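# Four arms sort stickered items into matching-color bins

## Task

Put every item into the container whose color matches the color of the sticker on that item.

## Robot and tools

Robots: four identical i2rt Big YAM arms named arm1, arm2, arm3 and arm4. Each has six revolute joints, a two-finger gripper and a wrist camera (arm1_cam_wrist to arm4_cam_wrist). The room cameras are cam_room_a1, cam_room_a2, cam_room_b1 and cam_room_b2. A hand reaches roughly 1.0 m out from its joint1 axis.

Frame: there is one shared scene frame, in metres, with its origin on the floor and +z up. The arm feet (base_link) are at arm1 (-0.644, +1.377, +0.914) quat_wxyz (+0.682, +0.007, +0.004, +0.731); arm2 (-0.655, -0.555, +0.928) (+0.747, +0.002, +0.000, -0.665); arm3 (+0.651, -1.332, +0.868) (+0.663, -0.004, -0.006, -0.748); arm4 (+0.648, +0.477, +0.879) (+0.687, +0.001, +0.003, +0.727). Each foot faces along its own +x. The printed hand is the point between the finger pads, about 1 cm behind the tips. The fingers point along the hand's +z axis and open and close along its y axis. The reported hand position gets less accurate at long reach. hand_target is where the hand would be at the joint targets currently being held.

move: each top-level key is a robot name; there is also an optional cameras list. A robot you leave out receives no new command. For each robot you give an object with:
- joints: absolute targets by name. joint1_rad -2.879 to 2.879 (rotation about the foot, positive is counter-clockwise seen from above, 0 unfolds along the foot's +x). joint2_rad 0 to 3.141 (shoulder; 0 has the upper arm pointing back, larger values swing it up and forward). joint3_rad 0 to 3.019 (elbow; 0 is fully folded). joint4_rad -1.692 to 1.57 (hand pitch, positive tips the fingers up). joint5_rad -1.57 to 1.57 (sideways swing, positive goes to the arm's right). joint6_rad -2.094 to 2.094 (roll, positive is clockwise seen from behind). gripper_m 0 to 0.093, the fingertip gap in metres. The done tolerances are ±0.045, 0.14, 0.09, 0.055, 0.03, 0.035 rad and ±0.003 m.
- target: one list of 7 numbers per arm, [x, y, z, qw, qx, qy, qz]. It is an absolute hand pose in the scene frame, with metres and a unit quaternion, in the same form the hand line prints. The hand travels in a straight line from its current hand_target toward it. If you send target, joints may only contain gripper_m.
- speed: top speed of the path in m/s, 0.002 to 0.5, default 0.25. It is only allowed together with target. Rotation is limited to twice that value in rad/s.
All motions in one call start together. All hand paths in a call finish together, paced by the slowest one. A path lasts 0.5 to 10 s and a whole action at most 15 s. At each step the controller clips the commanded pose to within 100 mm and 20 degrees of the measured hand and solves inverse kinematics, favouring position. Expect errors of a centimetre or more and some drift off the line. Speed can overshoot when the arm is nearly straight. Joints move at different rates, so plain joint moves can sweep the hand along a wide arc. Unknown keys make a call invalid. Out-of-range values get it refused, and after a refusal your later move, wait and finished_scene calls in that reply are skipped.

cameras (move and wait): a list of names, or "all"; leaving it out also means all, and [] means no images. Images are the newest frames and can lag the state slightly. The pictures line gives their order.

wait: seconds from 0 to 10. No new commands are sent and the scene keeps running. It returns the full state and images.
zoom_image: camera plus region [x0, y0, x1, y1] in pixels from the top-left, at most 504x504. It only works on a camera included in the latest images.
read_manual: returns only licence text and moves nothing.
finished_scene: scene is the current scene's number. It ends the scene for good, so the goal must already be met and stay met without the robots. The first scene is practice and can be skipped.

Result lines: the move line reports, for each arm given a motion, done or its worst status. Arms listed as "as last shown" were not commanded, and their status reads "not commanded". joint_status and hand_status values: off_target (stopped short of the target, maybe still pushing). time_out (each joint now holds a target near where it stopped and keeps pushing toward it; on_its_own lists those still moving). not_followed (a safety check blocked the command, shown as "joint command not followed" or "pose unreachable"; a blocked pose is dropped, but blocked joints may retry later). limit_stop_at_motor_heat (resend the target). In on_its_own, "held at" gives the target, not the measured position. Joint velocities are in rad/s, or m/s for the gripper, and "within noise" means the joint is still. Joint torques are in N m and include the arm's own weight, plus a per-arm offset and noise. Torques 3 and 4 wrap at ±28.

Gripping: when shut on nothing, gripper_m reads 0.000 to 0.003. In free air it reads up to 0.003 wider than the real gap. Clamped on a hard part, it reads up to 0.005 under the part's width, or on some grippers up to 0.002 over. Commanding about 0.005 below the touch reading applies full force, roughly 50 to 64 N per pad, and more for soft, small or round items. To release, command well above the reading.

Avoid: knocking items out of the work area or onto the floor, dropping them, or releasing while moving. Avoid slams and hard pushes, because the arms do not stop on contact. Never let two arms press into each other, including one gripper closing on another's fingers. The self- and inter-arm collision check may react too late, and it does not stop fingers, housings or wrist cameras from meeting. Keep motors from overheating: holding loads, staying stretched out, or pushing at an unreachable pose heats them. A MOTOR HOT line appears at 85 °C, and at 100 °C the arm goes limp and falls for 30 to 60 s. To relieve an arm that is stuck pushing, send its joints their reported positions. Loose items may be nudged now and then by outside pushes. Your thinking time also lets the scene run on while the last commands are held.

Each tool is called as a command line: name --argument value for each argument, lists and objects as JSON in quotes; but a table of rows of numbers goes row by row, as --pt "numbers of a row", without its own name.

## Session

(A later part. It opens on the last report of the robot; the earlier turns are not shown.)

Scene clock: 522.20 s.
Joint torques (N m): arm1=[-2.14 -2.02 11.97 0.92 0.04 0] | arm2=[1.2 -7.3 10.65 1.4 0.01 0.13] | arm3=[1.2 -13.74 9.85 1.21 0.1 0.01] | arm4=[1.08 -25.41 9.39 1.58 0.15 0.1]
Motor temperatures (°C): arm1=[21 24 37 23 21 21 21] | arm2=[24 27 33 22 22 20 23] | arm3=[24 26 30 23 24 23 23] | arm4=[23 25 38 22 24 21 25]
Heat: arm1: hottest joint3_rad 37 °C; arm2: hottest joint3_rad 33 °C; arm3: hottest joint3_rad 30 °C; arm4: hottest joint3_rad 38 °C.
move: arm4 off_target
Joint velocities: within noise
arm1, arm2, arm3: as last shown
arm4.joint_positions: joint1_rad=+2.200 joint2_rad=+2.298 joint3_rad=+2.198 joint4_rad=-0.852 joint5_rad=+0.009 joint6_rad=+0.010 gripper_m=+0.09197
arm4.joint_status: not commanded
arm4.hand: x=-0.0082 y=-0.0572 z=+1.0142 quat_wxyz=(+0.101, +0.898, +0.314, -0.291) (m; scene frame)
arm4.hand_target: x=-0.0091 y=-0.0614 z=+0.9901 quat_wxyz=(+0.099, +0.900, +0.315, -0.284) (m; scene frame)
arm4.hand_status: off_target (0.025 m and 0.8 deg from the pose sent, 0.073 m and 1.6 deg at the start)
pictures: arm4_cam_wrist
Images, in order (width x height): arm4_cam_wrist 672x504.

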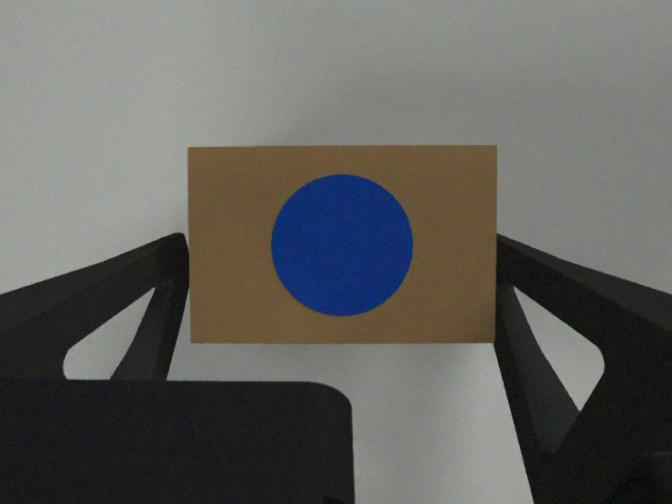

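move --arm4 '{"joints": {"gripper_m": 0.045}}' --cameras '["arm4_cam_wrist"]'

move --arm4 '{"target": [0.06, 0.005, 1.12, -0.0991, -0.9004, -0.3144, 0.2839], "speed": 0.3}' --cameras '[]'

move --arm4 '{"target": [0.40, 0.28, 1.17, -0.0991, -0.9004, -0.3144, 0.2839], "speed": 0.5}' --cameras '["arm4_cam_wrist"]'

Scene clock: 528.43 s.
Joint torques (N m): arm1=[-2.61 -2.78 11.84 0.96 0.03 -0.02] | arm2=[1.26 -7.3 10.63 1.4 0.02 0.13] | arm3=[1.2 -13.98 9.8 1.22 0.08 0.01] | arm4=[0.62 -25.17 9.36 1.5 0.12 0.11]
Motor temperatures (°C): arm1=[21 24 37 23 21 21 21] | arm2=[24 27 34 22 22 20 23] | arm3=[24 26 30 23 24 23 23] | arm4=[23 25 37 22 24 21 25]
Heat: arm1: hottest joint3_rad 37 °C; arm2: hottest joint3_rad 34 °C; arm3: hottest joint3_rad 30 °C; arm4: hottest joint3_rad 37 °C.
move: arm4 off_target
Joint velocities: within noise
arm1.joint_positions: joint1_rad=-2.250 joint2_rad=+0.959 joint3_rad=+0.867 joint4_rad=-0.879 joint5_rad=-0.013 joint6_rad=-0.002 gripper_m=+0.09196
arm1.joint_status: not commanded
arm1.hand: x=-0.3283 y=+1.1608 z=+1.1504 quat_wxyz=(-0.276, -0.284, -0.914, +0.085) (m; scene frame)
arm1.hand_target: x=-0.3300 y=+1.1571 z=+1.1499 quat_wxyz=(-0.271, -0.287, -0.915, +0.085) (m; scene frame)
arm1.hand_status: not commanded
arm2, arm3: as last shown
arm4.joint_positions: joint1_rad=+2.200 joint2_rad=+2.298 joint3_rad=+2.198 joint4_rad=-0.851 joint5_rad=+0.009 joint6_rad=+0.010 gripper_m=+0.06947
arm4.joint_status: gripper_m off_target (ended at +0.06950, target +0.04500)
arm4.hand: x=-0.0084 y=-0.0573 z=+1.0144 quat_wxyz=(+0.101, +0.898, +0.314, -0.291) (m; scene frame)
arm4.hand_target: x=-0.0091 y=-0.0615 z=+0.9901 quat_wxyz=(+0.099, +0.900, +0.314, -0.284) (m; scene frame)
arm4.hand_status: not commanded
pictures: arm4_cam_wrist
Images, in order (width x height): arm4_cam_wrist 672x504.

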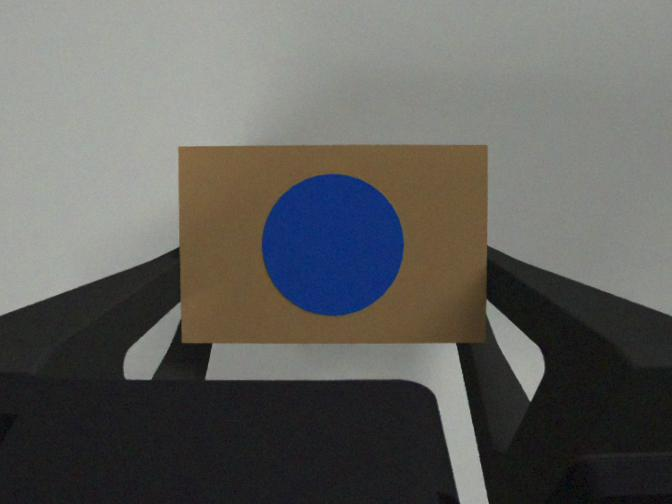

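Scene clock: 529.80 s.
Joint torques (N m): arm1=[-3.02 -2.43 11.99 1.01 0.03 -0.01] | arm2=[1.2 -7.18 10.63 1.42 0.03 0.13] | arm3=[1.08 -13.8 9.83 1.18 0.1 0] | arm4=[0.73 -22.18 9.44 0.64 -0.06 0]
Motor temperatures (°C): arm1=[21 24 37 23 21 21 21] | arm2=[24 27 34 22 22 20 23] | arm3=[24 26 30 23 24 23 23] | arm4=[23 25 37 22 24 21 25]
Heat: arm1: hottest joint3_rad 37 °C; arm2: hottest joint3_rad 34 °C; arm3: hottest joint3_rad 30 °C; arm4: hottest joint3_rad 37 °C.
move: arm4 off_target
Joint velocities: within noise
arm1, arm2, arm3: as last shown
arm4.joint_positions: joint1_rad=+2.200 joint2_rad=+1.955 joint3_rad=+1.943 joint4_rad=-0.923 joint5_rad=+0.007 joint6_rad=+0.010 gripper_m=+0.06947
arm4.joint_status: not commanded
arm4.hand: x=+0.0640 y=+0.0014 z=+1.1374 quat_wxyz=(+0.105, +0.896, +0.314, -0.298) (m; scene frame)
arm4.hand_target: x=+0.0604 y=+0.0051 z=+1.1200 quat_wxyz=(+0.099, +0.900, +0.314, -0.284) (m; scene frame)
arm4.hand_status: off_target (0.018 m and 1.8 deg from the pose sent, 0.140 m and 0.9 deg at the start)
pictures: none
No camera images: "cameras" was empty.

Scene clock: 531.53 s.
Joint torques (N m): arm1=[-2.02 -3.08 12 1.02 0.04 0.03] | arm2=[1.14 -7.18 10.62 1.4 0.02 0.13] | arm3=[1.2 -13.8 9.83 1.21 0.1 0.01] | arm4=[0.03 -2.26 9.2 0.69 -0.01 -0.04]
Motor temperatures (°C): arm1=[21 24 37 23 21 21 21] | arm2=[24 27 34 22 22 20 23] | arm3=[24 26 30 23 24 23 23] | arm4=[23 25 36 22 24 21 25]
Heat: arm1: hottest joint3_rad 37 °C; arm2: hottest joint3_rad 34 °C; arm3: hottest joint3_rad 30 °C; arm4: hottest joint3_rad 36 °C.
move: arm4 done
Joint velocities: within noise
arm1, arm2: as last shown
arm3.joint_positions: joint1_rad=+1.499 joint2_rad=+1.404 joint3_rad=+1.394 joint4_rad=-1.057 joint5_rad=-0.002 joint6_rad=-0.006 gripper_m=+0.09398
arm3.joint_status: not commanded
arm3.hand: x=+1.1675 y=-1.4283 z=+1.1654 quat_wxyz=(-0.249, -0.088, -0.964, +0.030) (m; scene frame)
arm3.hand_target: x=+1.1695 y=-1.4286 z=+1.1715 quat_wxyz=(-0.258, -0.091, -0.962, +0.031) (m; scene frame)
arm3.hand_status: not commanded
arm4.joint_positions: joint1_rad=+2.198 joint2_rad=+0.769 joint3_rad=+0.901 joint4_rad=-1.079 joint5_rad=+0.005 joint6_rad=+0.010 gripper_m=+0.06947
arm4.joint_status: not commanded
arm4.hand: x=+0.4009 y=+0.2778 z=+1.1741 quat_wxyz=(+0.103, +0.898, +0.313, -0.292) (m; scene frame)
arm4.hand_target: x=+0.4000 y=+0.2801 z=+1.1700 quat_wxyz=(+0.099, +0.900, +0.314, -0.284) (m; scene frame)
arm4.hand_status: done (0.005 m and 1.0 deg from the pose sent, 0.438 m and 1.8 deg at the start)
pictures: arm4_cam_wrist
Images, in order (width x height): arm4_cam_wrist 672x504.

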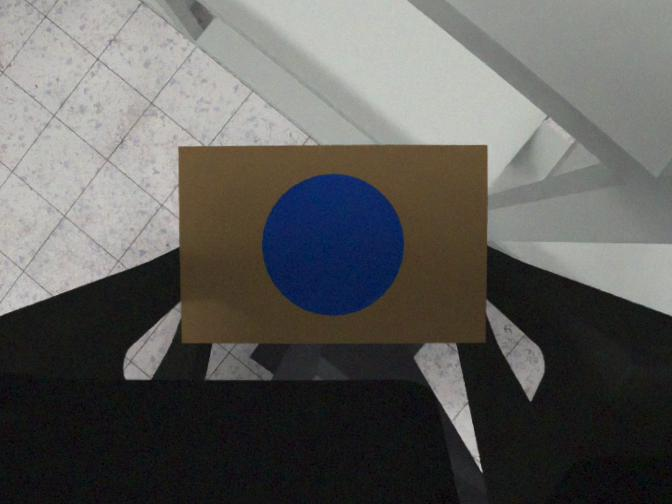

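move --arm4 '{"joints": {"joint1_rad": -1.778, "joint2_rad": 0.9, "joint3_rad": 0.95, "joint4_rad": -1.0, "joint5_rad": 0, "joint6_rad": 0}}' --cameras '[]'

move --arm4 '{"target": [1.141, 0.402, 0.85, 0.308, 0.0717, 0.948, -0.0233], "speed": 0.4}' --cameras '["arm4_cam_wrist"]'

move --arm4 '{"target": [1.141, 0.402, 0.74, 0.308, 0.0717, 0.948, -0.0233], "speed": 0.25}' --cameras '["arm4_cam_wrist"]'

Scene clock: 541.47 s.
Joint torques (N m): arm1=[-2.37 -2.32 12.08 0.96 0.04 -0.01] | arm2=[1.2 -7.24 10.62 1.39 0.03 0.13] | arm3=[1.2 -13.8 9.8 1.2 0.09 0] | arm4=[0.44 -6.3 12.71 0.96 0.01 -0.05]
Motor temperatures (°C): arm1=[21 24 37 23 21 21 21] | arm2=[23 26 34 22 22 20 23] | arm3=[24 26 30 23 24 23 23] | arm4=[23 25 36 22 24 21 26]
Heat: arm1: hottest joint3_rad 37 °C; arm2: hottest joint3_rad 34 °C; arm3: hottest joint3_rad 30 °C; arm4: hottest joint3_rad 36 °C.
move: arm4 done
Joint velocities: within noise
arm1, arm2, arm3: as last shown
arm4.joint_positions: joint1_rad=-1.776 joint2_rad=+0.910 joint3_rad=+0.901 joint4_rad=-1.004 joint5_rad=+0.002 joint6_rad=+0.010 gripper_m=+0.06955
arm4.joint_status: all done
arm4.hand: x=+1.0001 y=+0.4246 z=+1.1366 quat_wxyz=(-0.272, -0.076, -0.959, +0.022) (m; scene frame)
arm4.hand_target: x=+1.0092 y=+0.4232 z=+1.1661 quat_wxyz=(-0.302, -0.071, -0.950, +0.025) (m; scene frame)
arm4.hand_status: not commanded
pictures: none
No camera images: "cameras" was empty.

Scene clock: 543.13 s.
Joint torques (N m): arm1=[-2.96 -2.43 12.29 0.94 0.01 0.03] | arm2=[1.14 -7.3 10.61 1.44 0.03 0.13] | arm3=[1.32 -13.8 9.78 1.24 0.09 0] | arm4=[0.56 -14.62 7.27 1.46 -0.02 -0.06]
Motor temperatures (°C): arm1=[21 24 37 23 21 21 21] | arm2=[23 26 34 22 22 20 23] | arm3=[24 26 30 23 24 23 23] | arm4=[23 25 36 22 24 21 26]
Heat: arm1: hottest joint3_rad 37 °C; arm2: hottest joint3_rad 34 °C; arm3: hottest joint3_rad 30 °C; arm4: hottest joint3_rad 36 °C.
move: arm4 off_target
Joint velocities: within noise
arm1, arm3: as last shown
arm2.joint_positions: joint1_rad=+2.116 joint2_rad=+1.094 joint3_rad=+0.956 joint4_rad=-0.866 joint5_rad=+0.002 joint6_rad=-0.006 gripper_m=+0.09292
arm2.joint_status: not commanded
arm2.hand: x=-0.3248 y=-0.2993 z=+1.1676 quat_wxyz=(-0.266, +0.314, -0.907, -0.091) (m; scene frame)
arm2.hand_target: x=-0.3302 y=-0.3003 z=+1.1505 quat_wxyz=(-0.245, +0.316, -0.913, -0.085) (m; scene frame)
arm2.hand_status: not commanded
arm4.joint_positions: joint1_rad=-1.776 joint2_rad=+1.737 joint3_rad=+0.689 joint4_rad=+0.048 joint5_rad=+0.000 joint6_rad=+0.010 gripper_m=+0.06955
arm4.joint_status: not commanded
arm4.hand: x=+1.1173 y=+0.4062 z=+0.8320 quat_wxyz=(-0.279, -0.075, -0.957, +0.021) (m; scene frame)
arm4.hand_target: x=+1.1400 y=+0.4021 z=+0.8507 quat_wxyz=(-0.308, -0.072, -0.948, +0.023) (m; scene frame)
arm4.hand_status: off_target (0.030 m and 3.5 deg from the pose sent, 0.320 m and 4.3 deg at the start)
pictures: arm4_cam_wrist
Images, in order (width x height): arm4_cam_wrist 672x504.

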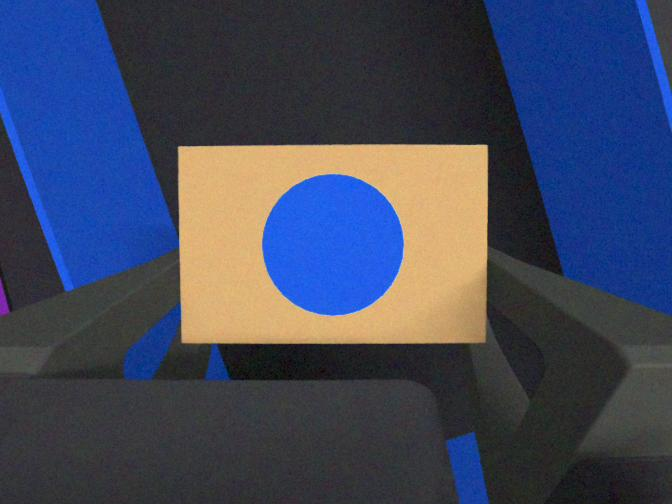

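Scene clock: 544.27 s.
Joint torques (N m): arm1=[-2.73 -2.78 12.15 0.98 0.03 -0.02] | arm2=[1.14 -7.24 10.65 1.39 0.02 0.13] | arm3=[1.03 -13.74 9.83 1.25 0.09 0.01] | arm4=[0.85 -13.86 4.27 1.59 0.02 -0.01]
Motor temperatures (°C): arm1=[21 24 37 23 21 21 21] | arm2=[23 26 34 22 22 20 23] | arm3=[24 26 30 23 24 23 23] | arm4=[23 25 36 22 24 21 26]
Heat: arm1: hottest joint3_rad 37 °C; arm2: hottest joint3_rad 34 °C; arm3: hottest joint3_rad 30 °C; arm4: hottest joint3_rad 36 °C.
move: arm4 done
Joint velocities: within noise
arm1, arm2, arm3: as last shown
arm4.joint_positions: joint1_rad=-1.776 joint2_rad=+2.045 joint3_rad=+0.720 joint4_rad=+0.370 joint5_rad=+0.000 joint6_rad=+0.008 gripper_m=+0.06955
arm4.joint_status: not commanded
arm4.hand: x=+1.1316 y=+0.4037 z=+0.7420 quat_wxyz=(-0.300, -0.074, -0.951, +0.023) (m; scene frame)
arm4.hand_target: x=+1.1408 y=+0.4020 z=+0.7402 quat_wxyz=(-0.308, -0.072, -0.948, +0.023) (m; scene frame)
arm4.hand_status: done (0.010 m and 1.0 deg from the pose sent, 0.095 m and 3.5 deg at the start)
pictures: arm4_cam_wrist
Images, in order (width x height): arm4_cam_wrist 672x504.

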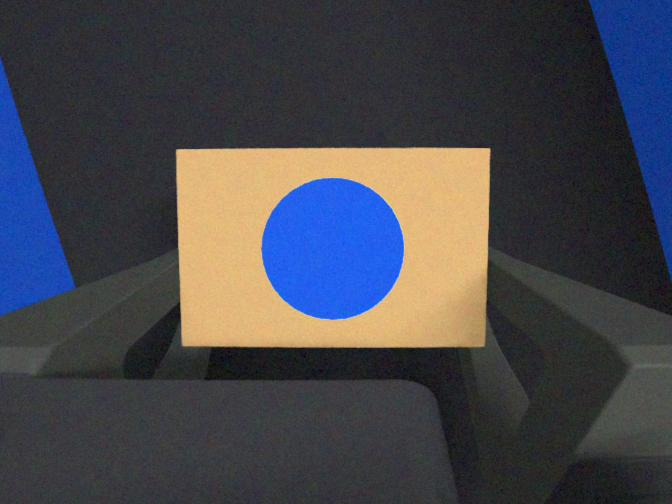

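move --arm4 '{"joints": {"gripper_m": 0.093}}' --arm1 '{"joints": {"joint1_rad": -2.25, "joint2_rad": 0.7, "joint3_rad": 0.756, "joint4_rad": -1.105, "joint5_rad": 0, "joint6_rad": 0}}' --arm2 '{"joints": {"joint1_rad": 2.121, "joint2_rad": 0.7, "joint3_rad": 0.756, "joint4_rad": -1.105, "joint5_rad": 0, "joint6_rad": 0}}' --cameras '["arm4_cam_wrist"]'

move --arm4 '{"target": [1.08, 0.411, 0.93, 0.308, 0.0717, 0.948, -0.0233], "speed": 0.4}' --arm2 '{"joints": {"joint1_rad": 0.918}}' --cameras '["arm4_cam_wrist", "cam_room_b1", "cam_room_a2"]'

move --arm3 '{"joints": {"joint1_rad": 0.3, "joint2_rad": 0.7, "joint3_rad": 0.756, "joint4_rad": -1.105, "joint5_rad": 0, "joint6_rad": 0}}' --arm4 '{"joints": {"joint1_rad": 0.5, "joint2_rad": 0.7, "joint3_rad": 0.756, "joint4_rad": -1.105, "joint5_rad": 0, "joint6_rad": 0}}' --cameras '[]'

move --arm3 '{"joints": {"joint1_rad": -1.986}}' --cameras '["arm3_cam_wrist", "cam_room_a1", "cam_room_b1"]'

Scene clock: 607.37 s.
Joint torques (N m): arm1=[-1.55 1.26 12.98 0.87 0.08 0.02] | arm2=[1.14 -2.2 11.86 1.35 -0.09 0.12] | arm3=[0.97 -13.74 9.81 1.21 0.1 0.01] | arm4=[0.44 -13.98 4.37 1.46 -0.02 -0.05]
Motor temperatures (°C): arm1=[21 24 37 23 21 21 21] | arm2=[23 25 34 22 22 20 23] | arm3=[24 26 30 23 24 23 23] | arm4=[22 24 30 22 24 21 26]
Heat: arm1: hottest joint3_rad 37 °C; arm2: hottest joint3_rad 34 °C; arm3: hottest joint3_rad 30 °C; arm4: hottest joint3_rad 30 °C.
move: arm1 done; arm2 done; arm4 done
Joint velocities: within noise
arm1.joint_positions: joint1_rad=-2.250 joint2_rad=+0.693 joint3_rad=+0.738 joint4_rad=-1.095 joint5_rad=-0.002 joint6_rad=-0.002 gripper_m=+0.09196
arm1.joint_status: all done
arm1.hand: x=-0.4127 y=+1.2174 z=+1.1386 quat_wxyz=(-0.238, -0.289, -0.924, +0.078) (m; scene frame)
arm1.hand_target: x=-0.4111 y=+1.2159 z=+1.1446 quat_wxyz=(-0.238, -0.290, -0.924, +0.079) (m; scene frame)
arm1.hand_status: not commanded
arm2.joint_positions: joint1_rad=+2.116 joint2_rad=+0.692 joint3_rad=+0.758 joint4_rad=-1.093 joint5_rad=+0.002 joint6_rad=-0.006 gripper_m=+0.09292
arm2.joint_status: all done
arm2.hand: x=-0.4327 y=-0.3834 z=+1.1683 quat_wxyz=(-0.256, +0.315, -0.910, -0.087) (m; scene frame)
arm2.hand_target: x=-0.4354 y=-0.3833 z=+1.1637 quat_wxyz=(-0.245, +0.316, -0.913, -0.086) (m; scene frame)
arm2.hand_status: not commanded
arm3: as last shown
arm4.joint_positions: joint1_rad=-1.776 joint2_rad=+2.045 joint3_rad=+0.720 joint4_rad=+0.370 joint5_rad=+0.000 joint6_rad=+0.008 gripper_m=+0.09290
arm4.joint_status: all done
arm4.hand: x=+1.1316 y=+0.4037 z=+0.7420 quat_wxyz=(-0.300, -0.074, -0.951, +0.023) (m; scene frame)
arm4.hand_target: x=+1.1408 y=+0.4020 z=+0.7402 quat_wxyz=(-0.308, -0.072, -0.948, +0.023) (m; scene frame)
arm4.hand_status: not commanded
pictures: arm4_cam_wrist
Images, in order (width x height): arm4_cam_wrist 672x504.

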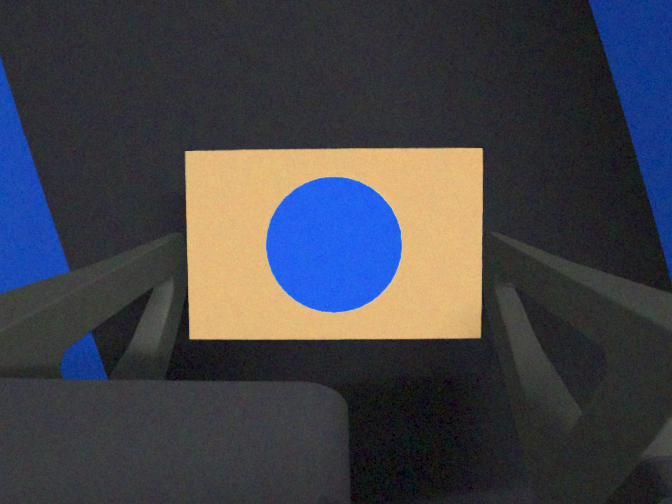

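Scene clock: 608.97 s.
Joint torques (N m): arm1=[-1.85 1.26 13.04 0.92 0.12 0.04] | arm2=[0.5 -2.26 11.86 1.36 -0.05 0.13] | arm3=[1.26 -13.8 9.81 1.18 0.09 0.02] | arm4=[0.67 -8.53 7.16 0.68 -0.03 -0.07]
Motor temperatures (°C): arm1=[21 24 37 23 21 21 21] | arm2=[23 25 34 22 22 20 23] | arm3=[24 26 30 23 24 23 23] | arm4=[22 24 30 22 24 21 26]
Heat: arm1: hottest joint3_rad 37 °C; arm2: hottest joint3_rad 34 °C; arm3: hottest joint3_rad 30 °C; arm4: hottest joint3_rad 30 °C.
move: arm2 done; arm4 done
Joint velocities: within noise
arm1, arm3: as last shown
arm2.joint_positions: joint1_rad=+0.921 joint2_rad=+0.692 joint3_rad=+0.758 joint4_rad=-1.093 joint5_rad=+0.000 joint6_rad=-0.006 gripper_m=+0.09293
arm2.joint_status: all done
arm2.hand: x=-0.4129 y=-0.6996 z=+1.1673 quat_wxyz=(-0.259, -0.251, -0.930, +0.070) (m; scene frame)
arm2.hand_target: x=-0.4152 y=-0.6992 z=+1.1627 quat_wxyz=(-0.249, -0.256, -0.932, +0.066) (m; scene frame)
arm2.hand_status: not commanded
arm4.joint_positions: joint1_rad=-1.777 joint2_rad=+1.357 joint3_rad=+0.613 joint4_rad=-0.164 joint5_rad=-0.002 joint6_rad=+0.008 gripper_m=+0.09290
arm4.joint_status: not commanded
arm4.hand: x=+1.0832 y=+0.4118 z=+0.9394 quat_wxyz=(-0.322, -0.074, -0.944, +0.024) (m; scene frame)
arm4.hand_target: x=+1.0797 y=+0.4111 z=+0.9301 quat_wxyz=(-0.308, -0.072, -0.948, +0.023) (m; scene frame)
arm4.hand_status: done (0.010 m and 1.7 deg from the pose sent, 0.195 m and 1.0 deg at the start)
pictures: arm4_cam_wrist, cam_room_a2, cam_room_b1
Images, in order (width x height): arm4_cam_wrist 672x504, cam_room_a2 672x504, cam_room_b1 672x504.

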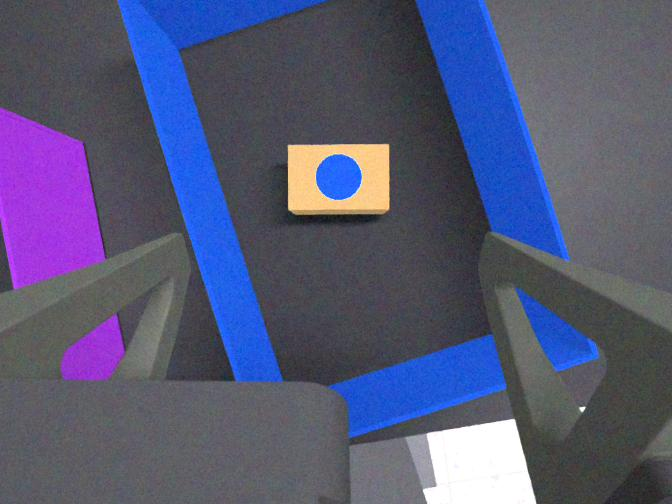

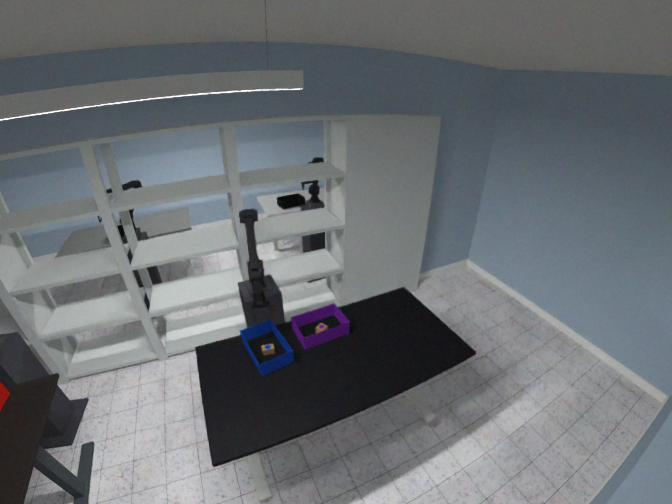

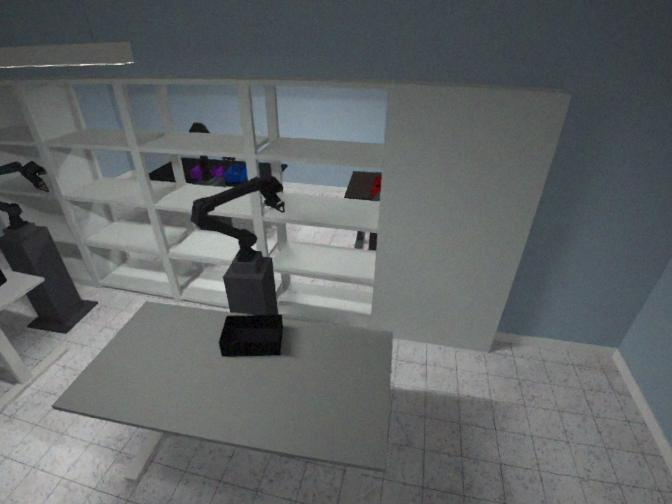

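Scene clock: 611.07 s.
Joint torques (N m): arm1=[-2.08 1.2 13.11 0.88 0.08 0.06] | arm2=[0.56 -2.32 11.86 1.33 -0.04 0.12] | arm3=[0.73 -2.14 9.24 0.88 -0.05 0.01] | arm4=[1.2 -2.61 10.77 0.49 0.16 -0.02]
Motor temperatures (°C): arm1=[21 24 37 23 21 21 21] | arm2=[23 25 34 22 22 20 23] | arm3=[24 26 30 23 24 23 23] | arm4=[22 24 30 22 24 21 26]
Heat: arm1: hottest joint3_rad 37 °C; arm2: hottest joint3_rad 34 °C; arm3: hottest joint3_rad 30 °C; arm4: hottest joint3_rad 30 °C.
move: arm3 done; arm4 done
Joint velocities: within noise
arm1, arm2: as last shown
arm3.joint_positions: joint1_rad=+0.309 joint2_rad=+0.703 joint3_rad=+0.757 joint4_rad=-1.102 joint5_rad=+0.002 joint6_rad=-0.006 gripper_m=+0.09398
arm3.joint_status: all done
arm3.hand: x=+0.7025 y=-1.6045 z=+1.1061 quat_wxyz=(-0.203, -0.613, -0.745, +0.171) (m; scene frame)
arm3.hand_target: x=+0.7002 y=-1.6038 z=+1.1060 quat_wxyz=(-0.203, -0.618, -0.740, +0.170) (m; scene frame)
arm3.hand_status: not commanded
arm4.joint_positions: joint1_rad=+0.496 joint2_rad=+0.705 joint3_rad=+0.736 joint4_rad=-1.094 joint5_rad=-0.002 joint6_rad=+0.008 gripper_m=+0.09294
arm4.joint_status: all done
arm4.hand: x=+0.5026 y=+0.7153 z=+1.1037 quat_wxyz=(-0.118, +0.843, -0.476, -0.222) (m; scene frame)
arm4.hand_target: x=+0.5016 y=+0.7161 z=+1.1138 quat_wxyz=(-0.123, +0.844, -0.470, -0.227) (m; scene frame)
arm4.hand_status: not commanded
pictures: none
No camera images: "cameras" was empty.

Scene clock: 613.17 s.
Joint torques (N m): arm1=[-1.85 0.79 12.96 0.8 0.11 0.05] | arm2=[0.44 -2.08 11.88 1.32 -0.05 0.12] | arm3=[0.62 -2.49 9.22 0.83 -0.03 0] | arm4=[1.38 -2.32 10.59 0.44 0.15 -0.02]
Motor temperatures (°C): arm1=[21 24 37 23 21 21 21] | arm2=[23 25 34 22 22 20 23] | arm3=[24 26 30 23 24 23 23] | arm4=[22 24 31 22 24 21 26]
Heat: arm1: hottest joint3_rad 37 °C; arm2: hottest joint3_rad 34 °C; arm3: hottest joint3_rad 30 °C; arm4: hottest joint3_rad 31 °C.
move: arm3 done
Joint velocities: within noise
arm1, arm2, arm4: as last shown
arm3.joint_positions: joint1_rad=-1.977 joint2_rad=+0.703 joint3_rad=+0.757 joint4_rad=-1.102 joint5_rad=+0.002 joint6_rad=-0.005 gripper_m=+0.09402
arm3.joint_status: all done
arm3.hand: x=+0.4083 y=-1.1864 z=+1.1000 quat_wxyz=(+0.063, -0.934, +0.251, +0.247) (m; scene frame)
arm3.hand_target: x=+0.4103 y=-1.1850 z=+1.0999 quat_wxyz=(+0.062, -0.932, +0.258, +0.246) (m; scene frame)
arm3.hand_status: not commanded
pictures: arm3_cam_wrist, cam_room_a1, cam_room_b1
Images, in order (width x height): arm3_cam_wrist 672x504, cam_room_a1 672x504, cam_room_b1 672x504.

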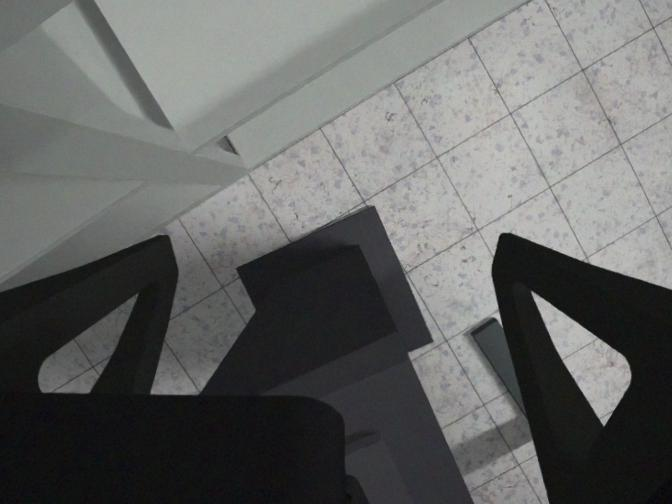

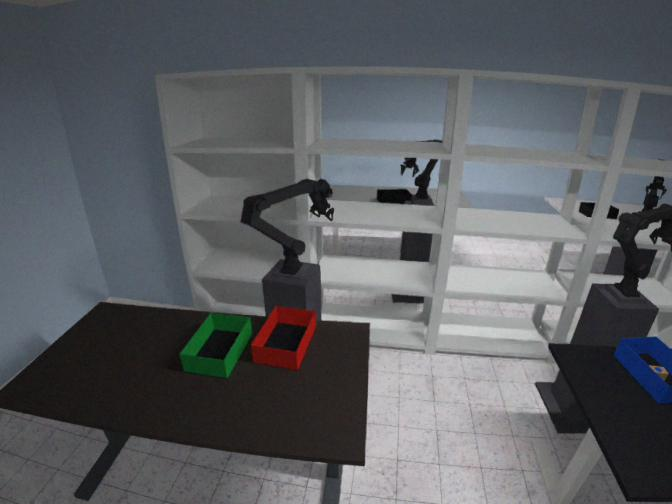

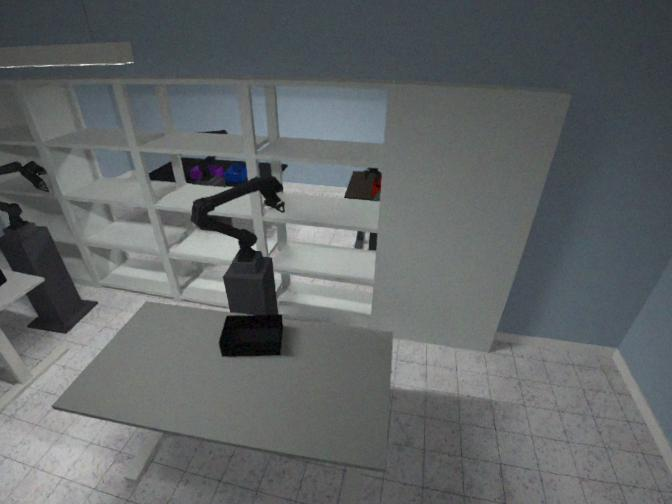

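move --arm3 '{"target": [-0.005, -0.942, 1.08, 0.0685, -0.9314, 0.2556, 0.2496], "speed": 0.5}' --cameras '["arm3_cam_wrist"]'

move --arm3 '{"target": [-0.005, -0.942, 1.02, 0.0685, -0.9314, 0.2556, 0.2496], "speed": 0.25}' --cameras '["arm3_cam_wrist"]'

move --arm3 '{"target": [0.408, -1.186, 1.11, 0.0685, -0.9314, 0.2556, 0.2496], "speed": 0.5}' --cameras '["arm3_cam_wrist"]'

move --arm2 '{"target": [0.005, -0.948, 1.08, 0.2495, 0.2565, 0.9312, -0.0687], "speed": 0.5}' --cameras '["arm2_cam_wrist"]'

move --arm2 '{"target": [-0.412, -0.70, 1.16, 0.2495, 0.2565, 0.9312, -0.0687], "speed": 0.5}' --cameras '[]'

Scene clock: 627.80 s.
Joint torques (N m): arm1=[-1.85 1.14 12.97 0.84 0.12 0.05] | arm2=[0.5 -2.2 11.82 1.31 -0.06 0.12] | arm3=[1.32 -24.88 13.82 0.53 0.13 0] | arm4=[1.2 -2.78 10.55 0.4 0.19 -0.03]
Motor temperatures (°C): arm1=[21 24 37 23 21 21 21] | arm2=[23 25 35 22 22 20 23] | arm3=[24 25 31 23 24 23 23] | arm4=[22 24 34 22 24 21 26]
Heat: arm1: hottest joint3_rad 37 °C; arm2: hottest joint3_rad 35 °C; arm3: hottest joint3_rad 31 °C; arm4: hottest joint3_rad 34 °C.
move: arm3 off_target
Joint velocities: within noise
arm1, arm2, arm4: as last shown
arm3.joint_positions: joint1_rad=-1.977 joint2_rad=+2.044 joint3_rad=+1.962 joint4_rad=-1.012 joint5_rad=+0.010 joint6_rad=-0.005 gripper_m=+0.09402
arm3.joint_status: not commanded
arm3.hand: x=+0.0051 y=-0.9506 z=+1.0479 quat_wxyz=(+0.060, -0.939, +0.253, +0.224) (m; scene frame)
arm3.hand_target: x=-0.0035 y=-0.9427 z=+1.0801 quat_wxyz=(+0.069, -0.931, +0.256, +0.250) (m; scene frame)
arm3.hand_status: off_target (0.035 m and 3.2 deg from the pose sent, 0.481 m and 1.0 deg at the start)
pictures: arm3_cam_wrist
Images, in order (width x height): arm3_cam_wrist 672x504.

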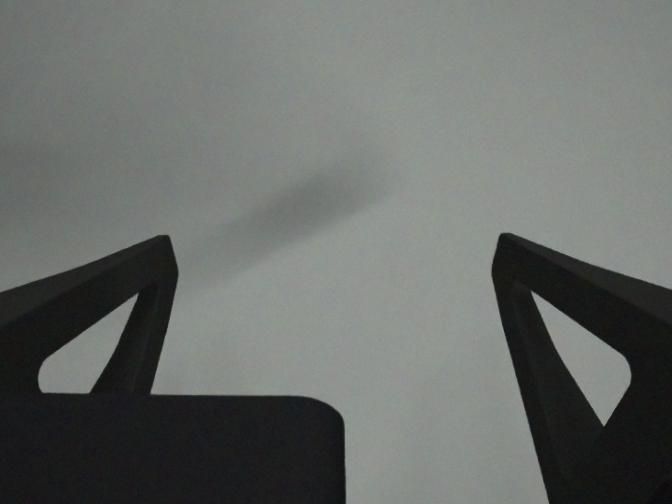

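Scene clock: 628.87 s.
Joint torques (N m): arm1=[-1.61 1.32 12.96 1.09 0.1 0.04] | arm2=[0.5 -2.2 11.85 1.33 -0.04 0.13] | arm3=[1.26 -23.65 9.14 1.54 0.12 -0.01] | arm4=[1.26 -2.43 10.51 0.44 0.17 -0.05]
Motor temperatures (°C): arm1=[21 24 37 23 21 21 21] | arm2=[23 25 35 22 22 20 23] | arm3=[24 26 31 23 24 23 23] | arm4=[22 24 34 22 24 21 26]
Heat: arm1: hottest joint3_rad 37 °C; arm2: hottest joint3_rad 35 °C; arm3: hottest joint3_rad 31 °C; arm4: hottest joint3_rad 34 °C.
move: arm3 done
Joint velocities: within noise
arm1, arm2, arm4: as last shown
arm3.joint_positions: joint1_rad=-1.977 joint2_rad=+2.054 joint3_rad=+1.898 joint4_rad=-0.890 joint5_rad=+0.010 joint6_rad=-0.005 gripper_m=+0.09402
arm3.joint_status: not commanded
arm3.hand: x=-0.0036 y=-0.9459 z=+1.0234 quat_wxyz=(+0.067, -0.933, +0.252, +0.247) (m; scene frame)
arm3.hand_target: x=-0.0049 y=-0.9419 z=+1.0201 quat_wxyz=(+0.069, -0.931, +0.256, +0.250) (m; scene frame)
arm3.hand_status: done (0.005 m and 0.6 deg from the pose sent, 0.031 m and 3.2 deg at the start)
pictures: arm3_cam_wrist
Images, in order (width x height): arm3_cam_wrist 672x504.

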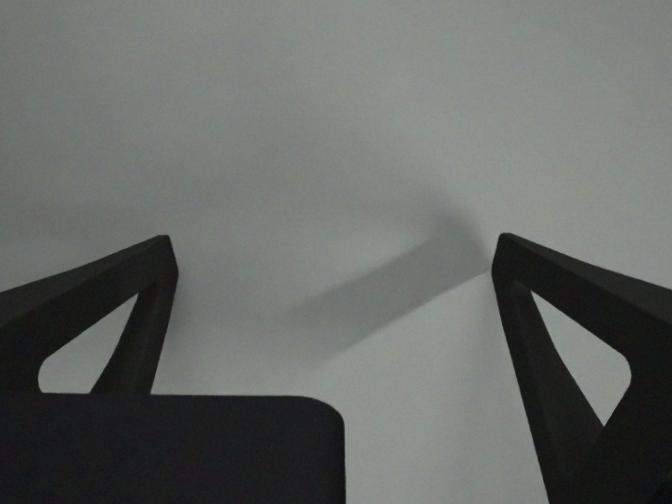

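Scene clock: 630.73 s.
Joint torques (N m): arm1=[-1.55 1.61 12.89 0.92 0.09 0.03] | arm2=[0.44 -2.14 11.88 1.33 -0.04 0.12] | arm3=[2.02 -1.9 8.9 0.73 0.13 0] | arm4=[1.32 -1.9 10.8 0.42 0.15 -0.06]
Motor temperatures (°C): arm1=[21 24 37 23 21 21 21] | arm2=[23 25 35 22 22 20 23] | arm3=[24 26 31 23 24 23 23] | arm4=[22 24 35 22 24 21 26]
Heat: arm1: hottest joint3_rad 37 °C; arm2: hottest joint3_rad 35 °C; arm3: hottest joint3_rad 31 °C; arm4: hottest joint3_rad 35 °C.
move: arm3 done
Joint velocities: within noise
arm1, arm2, arm4: as last shown
arm3.joint_positions: joint1_rad=-1.977 joint2_rad=+0.696 joint3_rad=+0.784 joint4_rad=-1.113 joint5_rad=+0.017 joint6_rad=+0.004 gripper_m=+0.09401
arm3.joint_status: not commanded
arm3.hand: x=+0.4079 y=-1.1830 z=+1.1139 quat_wxyz=(+0.071, -0.929, +0.257, +0.256) (m; scene frame)
arm3.hand_target: x=+0.4081 y=-1.1859 z=+1.1101 quat_wxyz=(+0.069, -0.931, +0.256, +0.250) (m; scene frame)
arm3.hand_status: done (0.005 m and 0.8 deg from the pose sent, 0.484 m and 0.6 deg at the start)
pictures: arm3_cam_wrist
Images, in order (width x height): arm3_cam_wrist 672x504.

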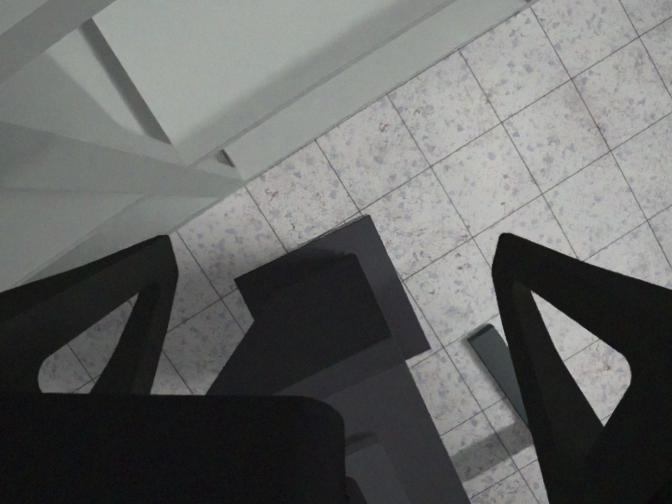

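Scene clock: 632.70 s.
Joint torques (N m): arm1=[-1.67 1.2 12.82 0.77 0.12 0.1] | arm2=[0.62 -23.06 16.85 1.16 0.13 0.13] | arm3=[1.96 -1.79 8.96 0.73 0.13 0.02] | arm4=[1.26 -2.55 10.71 0.57 0.15 -0.04]
Motor temperatures (°C): arm1=[21 24 37 23 21 21 21] | arm2=[23 25 35 22 22 20 23] | arm3=[24 26 31 23 24 23 23] | arm4=[22 23 35 22 24 21 26]
Heat: arm1: hottest joint3_rad 37 °C; arm2: hottest joint3_rad 35 °C; arm3: hottest joint3_rad 31 °C; arm4: hottest joint3_rad 35 °C.
move: arm2 off_target
Joint velocities: within noise
arm1, arm3, arm4: as last shown
arm2.joint_positions: joint1_rad=+0.921 joint2_rad=+2.063 joint3_rad=+1.859 joint4_rad=-0.867 joint5_rad=+0.001 joint6_rad=-0.006 gripper_m=+0.09293
arm2.joint_status: not commanded
arm2.hand: x=-0.0074 y=-0.9383 z=+1.0668 quat_wxyz=(-0.238, -0.253, -0.935, +0.065) (m; scene frame)
arm2.hand_target: x=+0.0041 y=-0.9473 z=+1.0800 quat_wxyz=(-0.250, -0.256, -0.931, +0.069) (m; scene frame)
arm2.hand_status: off_target (0.021 m and 1.5 deg from the pose sent, 0.494 m and 1.3 deg at the start)
pictures: arm2_cam_wrist
Images, in order (width x height): arm2_cam_wrist 672x504.

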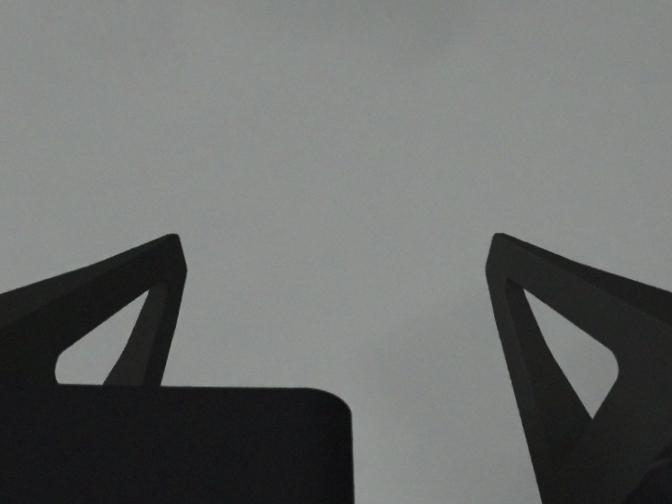

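Scene clock: 634.53 s.
Joint torques (N m): arm1=[-1.49 1.03 12.89 0.8 0.1 0.07] | arm2=[1.2 -1.96 10.71 1.31 0.13 0.18] | arm3=[2.02 -1.67 8.96 0.72 0.13 0] | arm4=[1.14 -2.2 10.58 0.39 0.16 -0.04]
Motor temperatures (°C): arm1=[21 24 38 23 21 21 21] | arm2=[23 25 35 22 22 20 23] | arm3=[24 26 31 23 24 23 23] | arm4=[22 23 35 22 24 21 26]
Heat: arm1: hottest joint3_rad 38 °C; arm2: hottest joint3_rad 35 °C; arm3: hottest joint3_rad 31 °C; arm4: hottest joint3_rad 35 °C.
move: arm2 off_target
Joint velocities: within noise
arm1.joint_positions: joint1_rad=-2.250 joint2_rad=+0.693 joint3_rad=+0.738 joint4_rad=-1.095 joint5_rad=-0.002 joint6_rad=-0.002 gripper_m=+0.09196
arm1.joint_status: not commanded
arm1.hand: x=-0.4127 y=+1.2174 z=+1.1386 quat_wxyz=(-0.238, -0.289, -0.924, +0.078) (m; scene frame)
arm1.hand_target: x=-0.4111 y=+1.2159 z=+1.1446 quat_wxyz=(-0.238, -0.290, -0.924, +0.079) (m; scene frame)
arm1.hand_status: not commanded
arm2.joint_positions: joint1_rad=+0.921 joint2_rad=+0.697 joint3_rad=+0.767 joint4_rad=-1.078 joint5_rad=+0.005 joint6_rad=-0.005 gripper_m=+0.09293
arm2.joint_status: not commanded
arm2.hand: x=-0.4087 y=-0.7032 z=+1.1728 quat_wxyz=(-0.268, -0.252, -0.927, +0.075) (m; scene frame)
arm2.hand_target: x=-0.4122 y=-0.7000 z=+1.1602 quat_wxyz=(-0.250, -0.256, -0.931, +0.069) (m; scene frame)
arm2.hand_status: off_target (0.014 m and 2.3 deg from the pose sent, 0.479 m and 1.5 deg at the start)
arm3, arm4: as last shown
pictures: none
No camera images: "cameras" was empty.

finished_scene --scene 1

The scene is finished: the task was done.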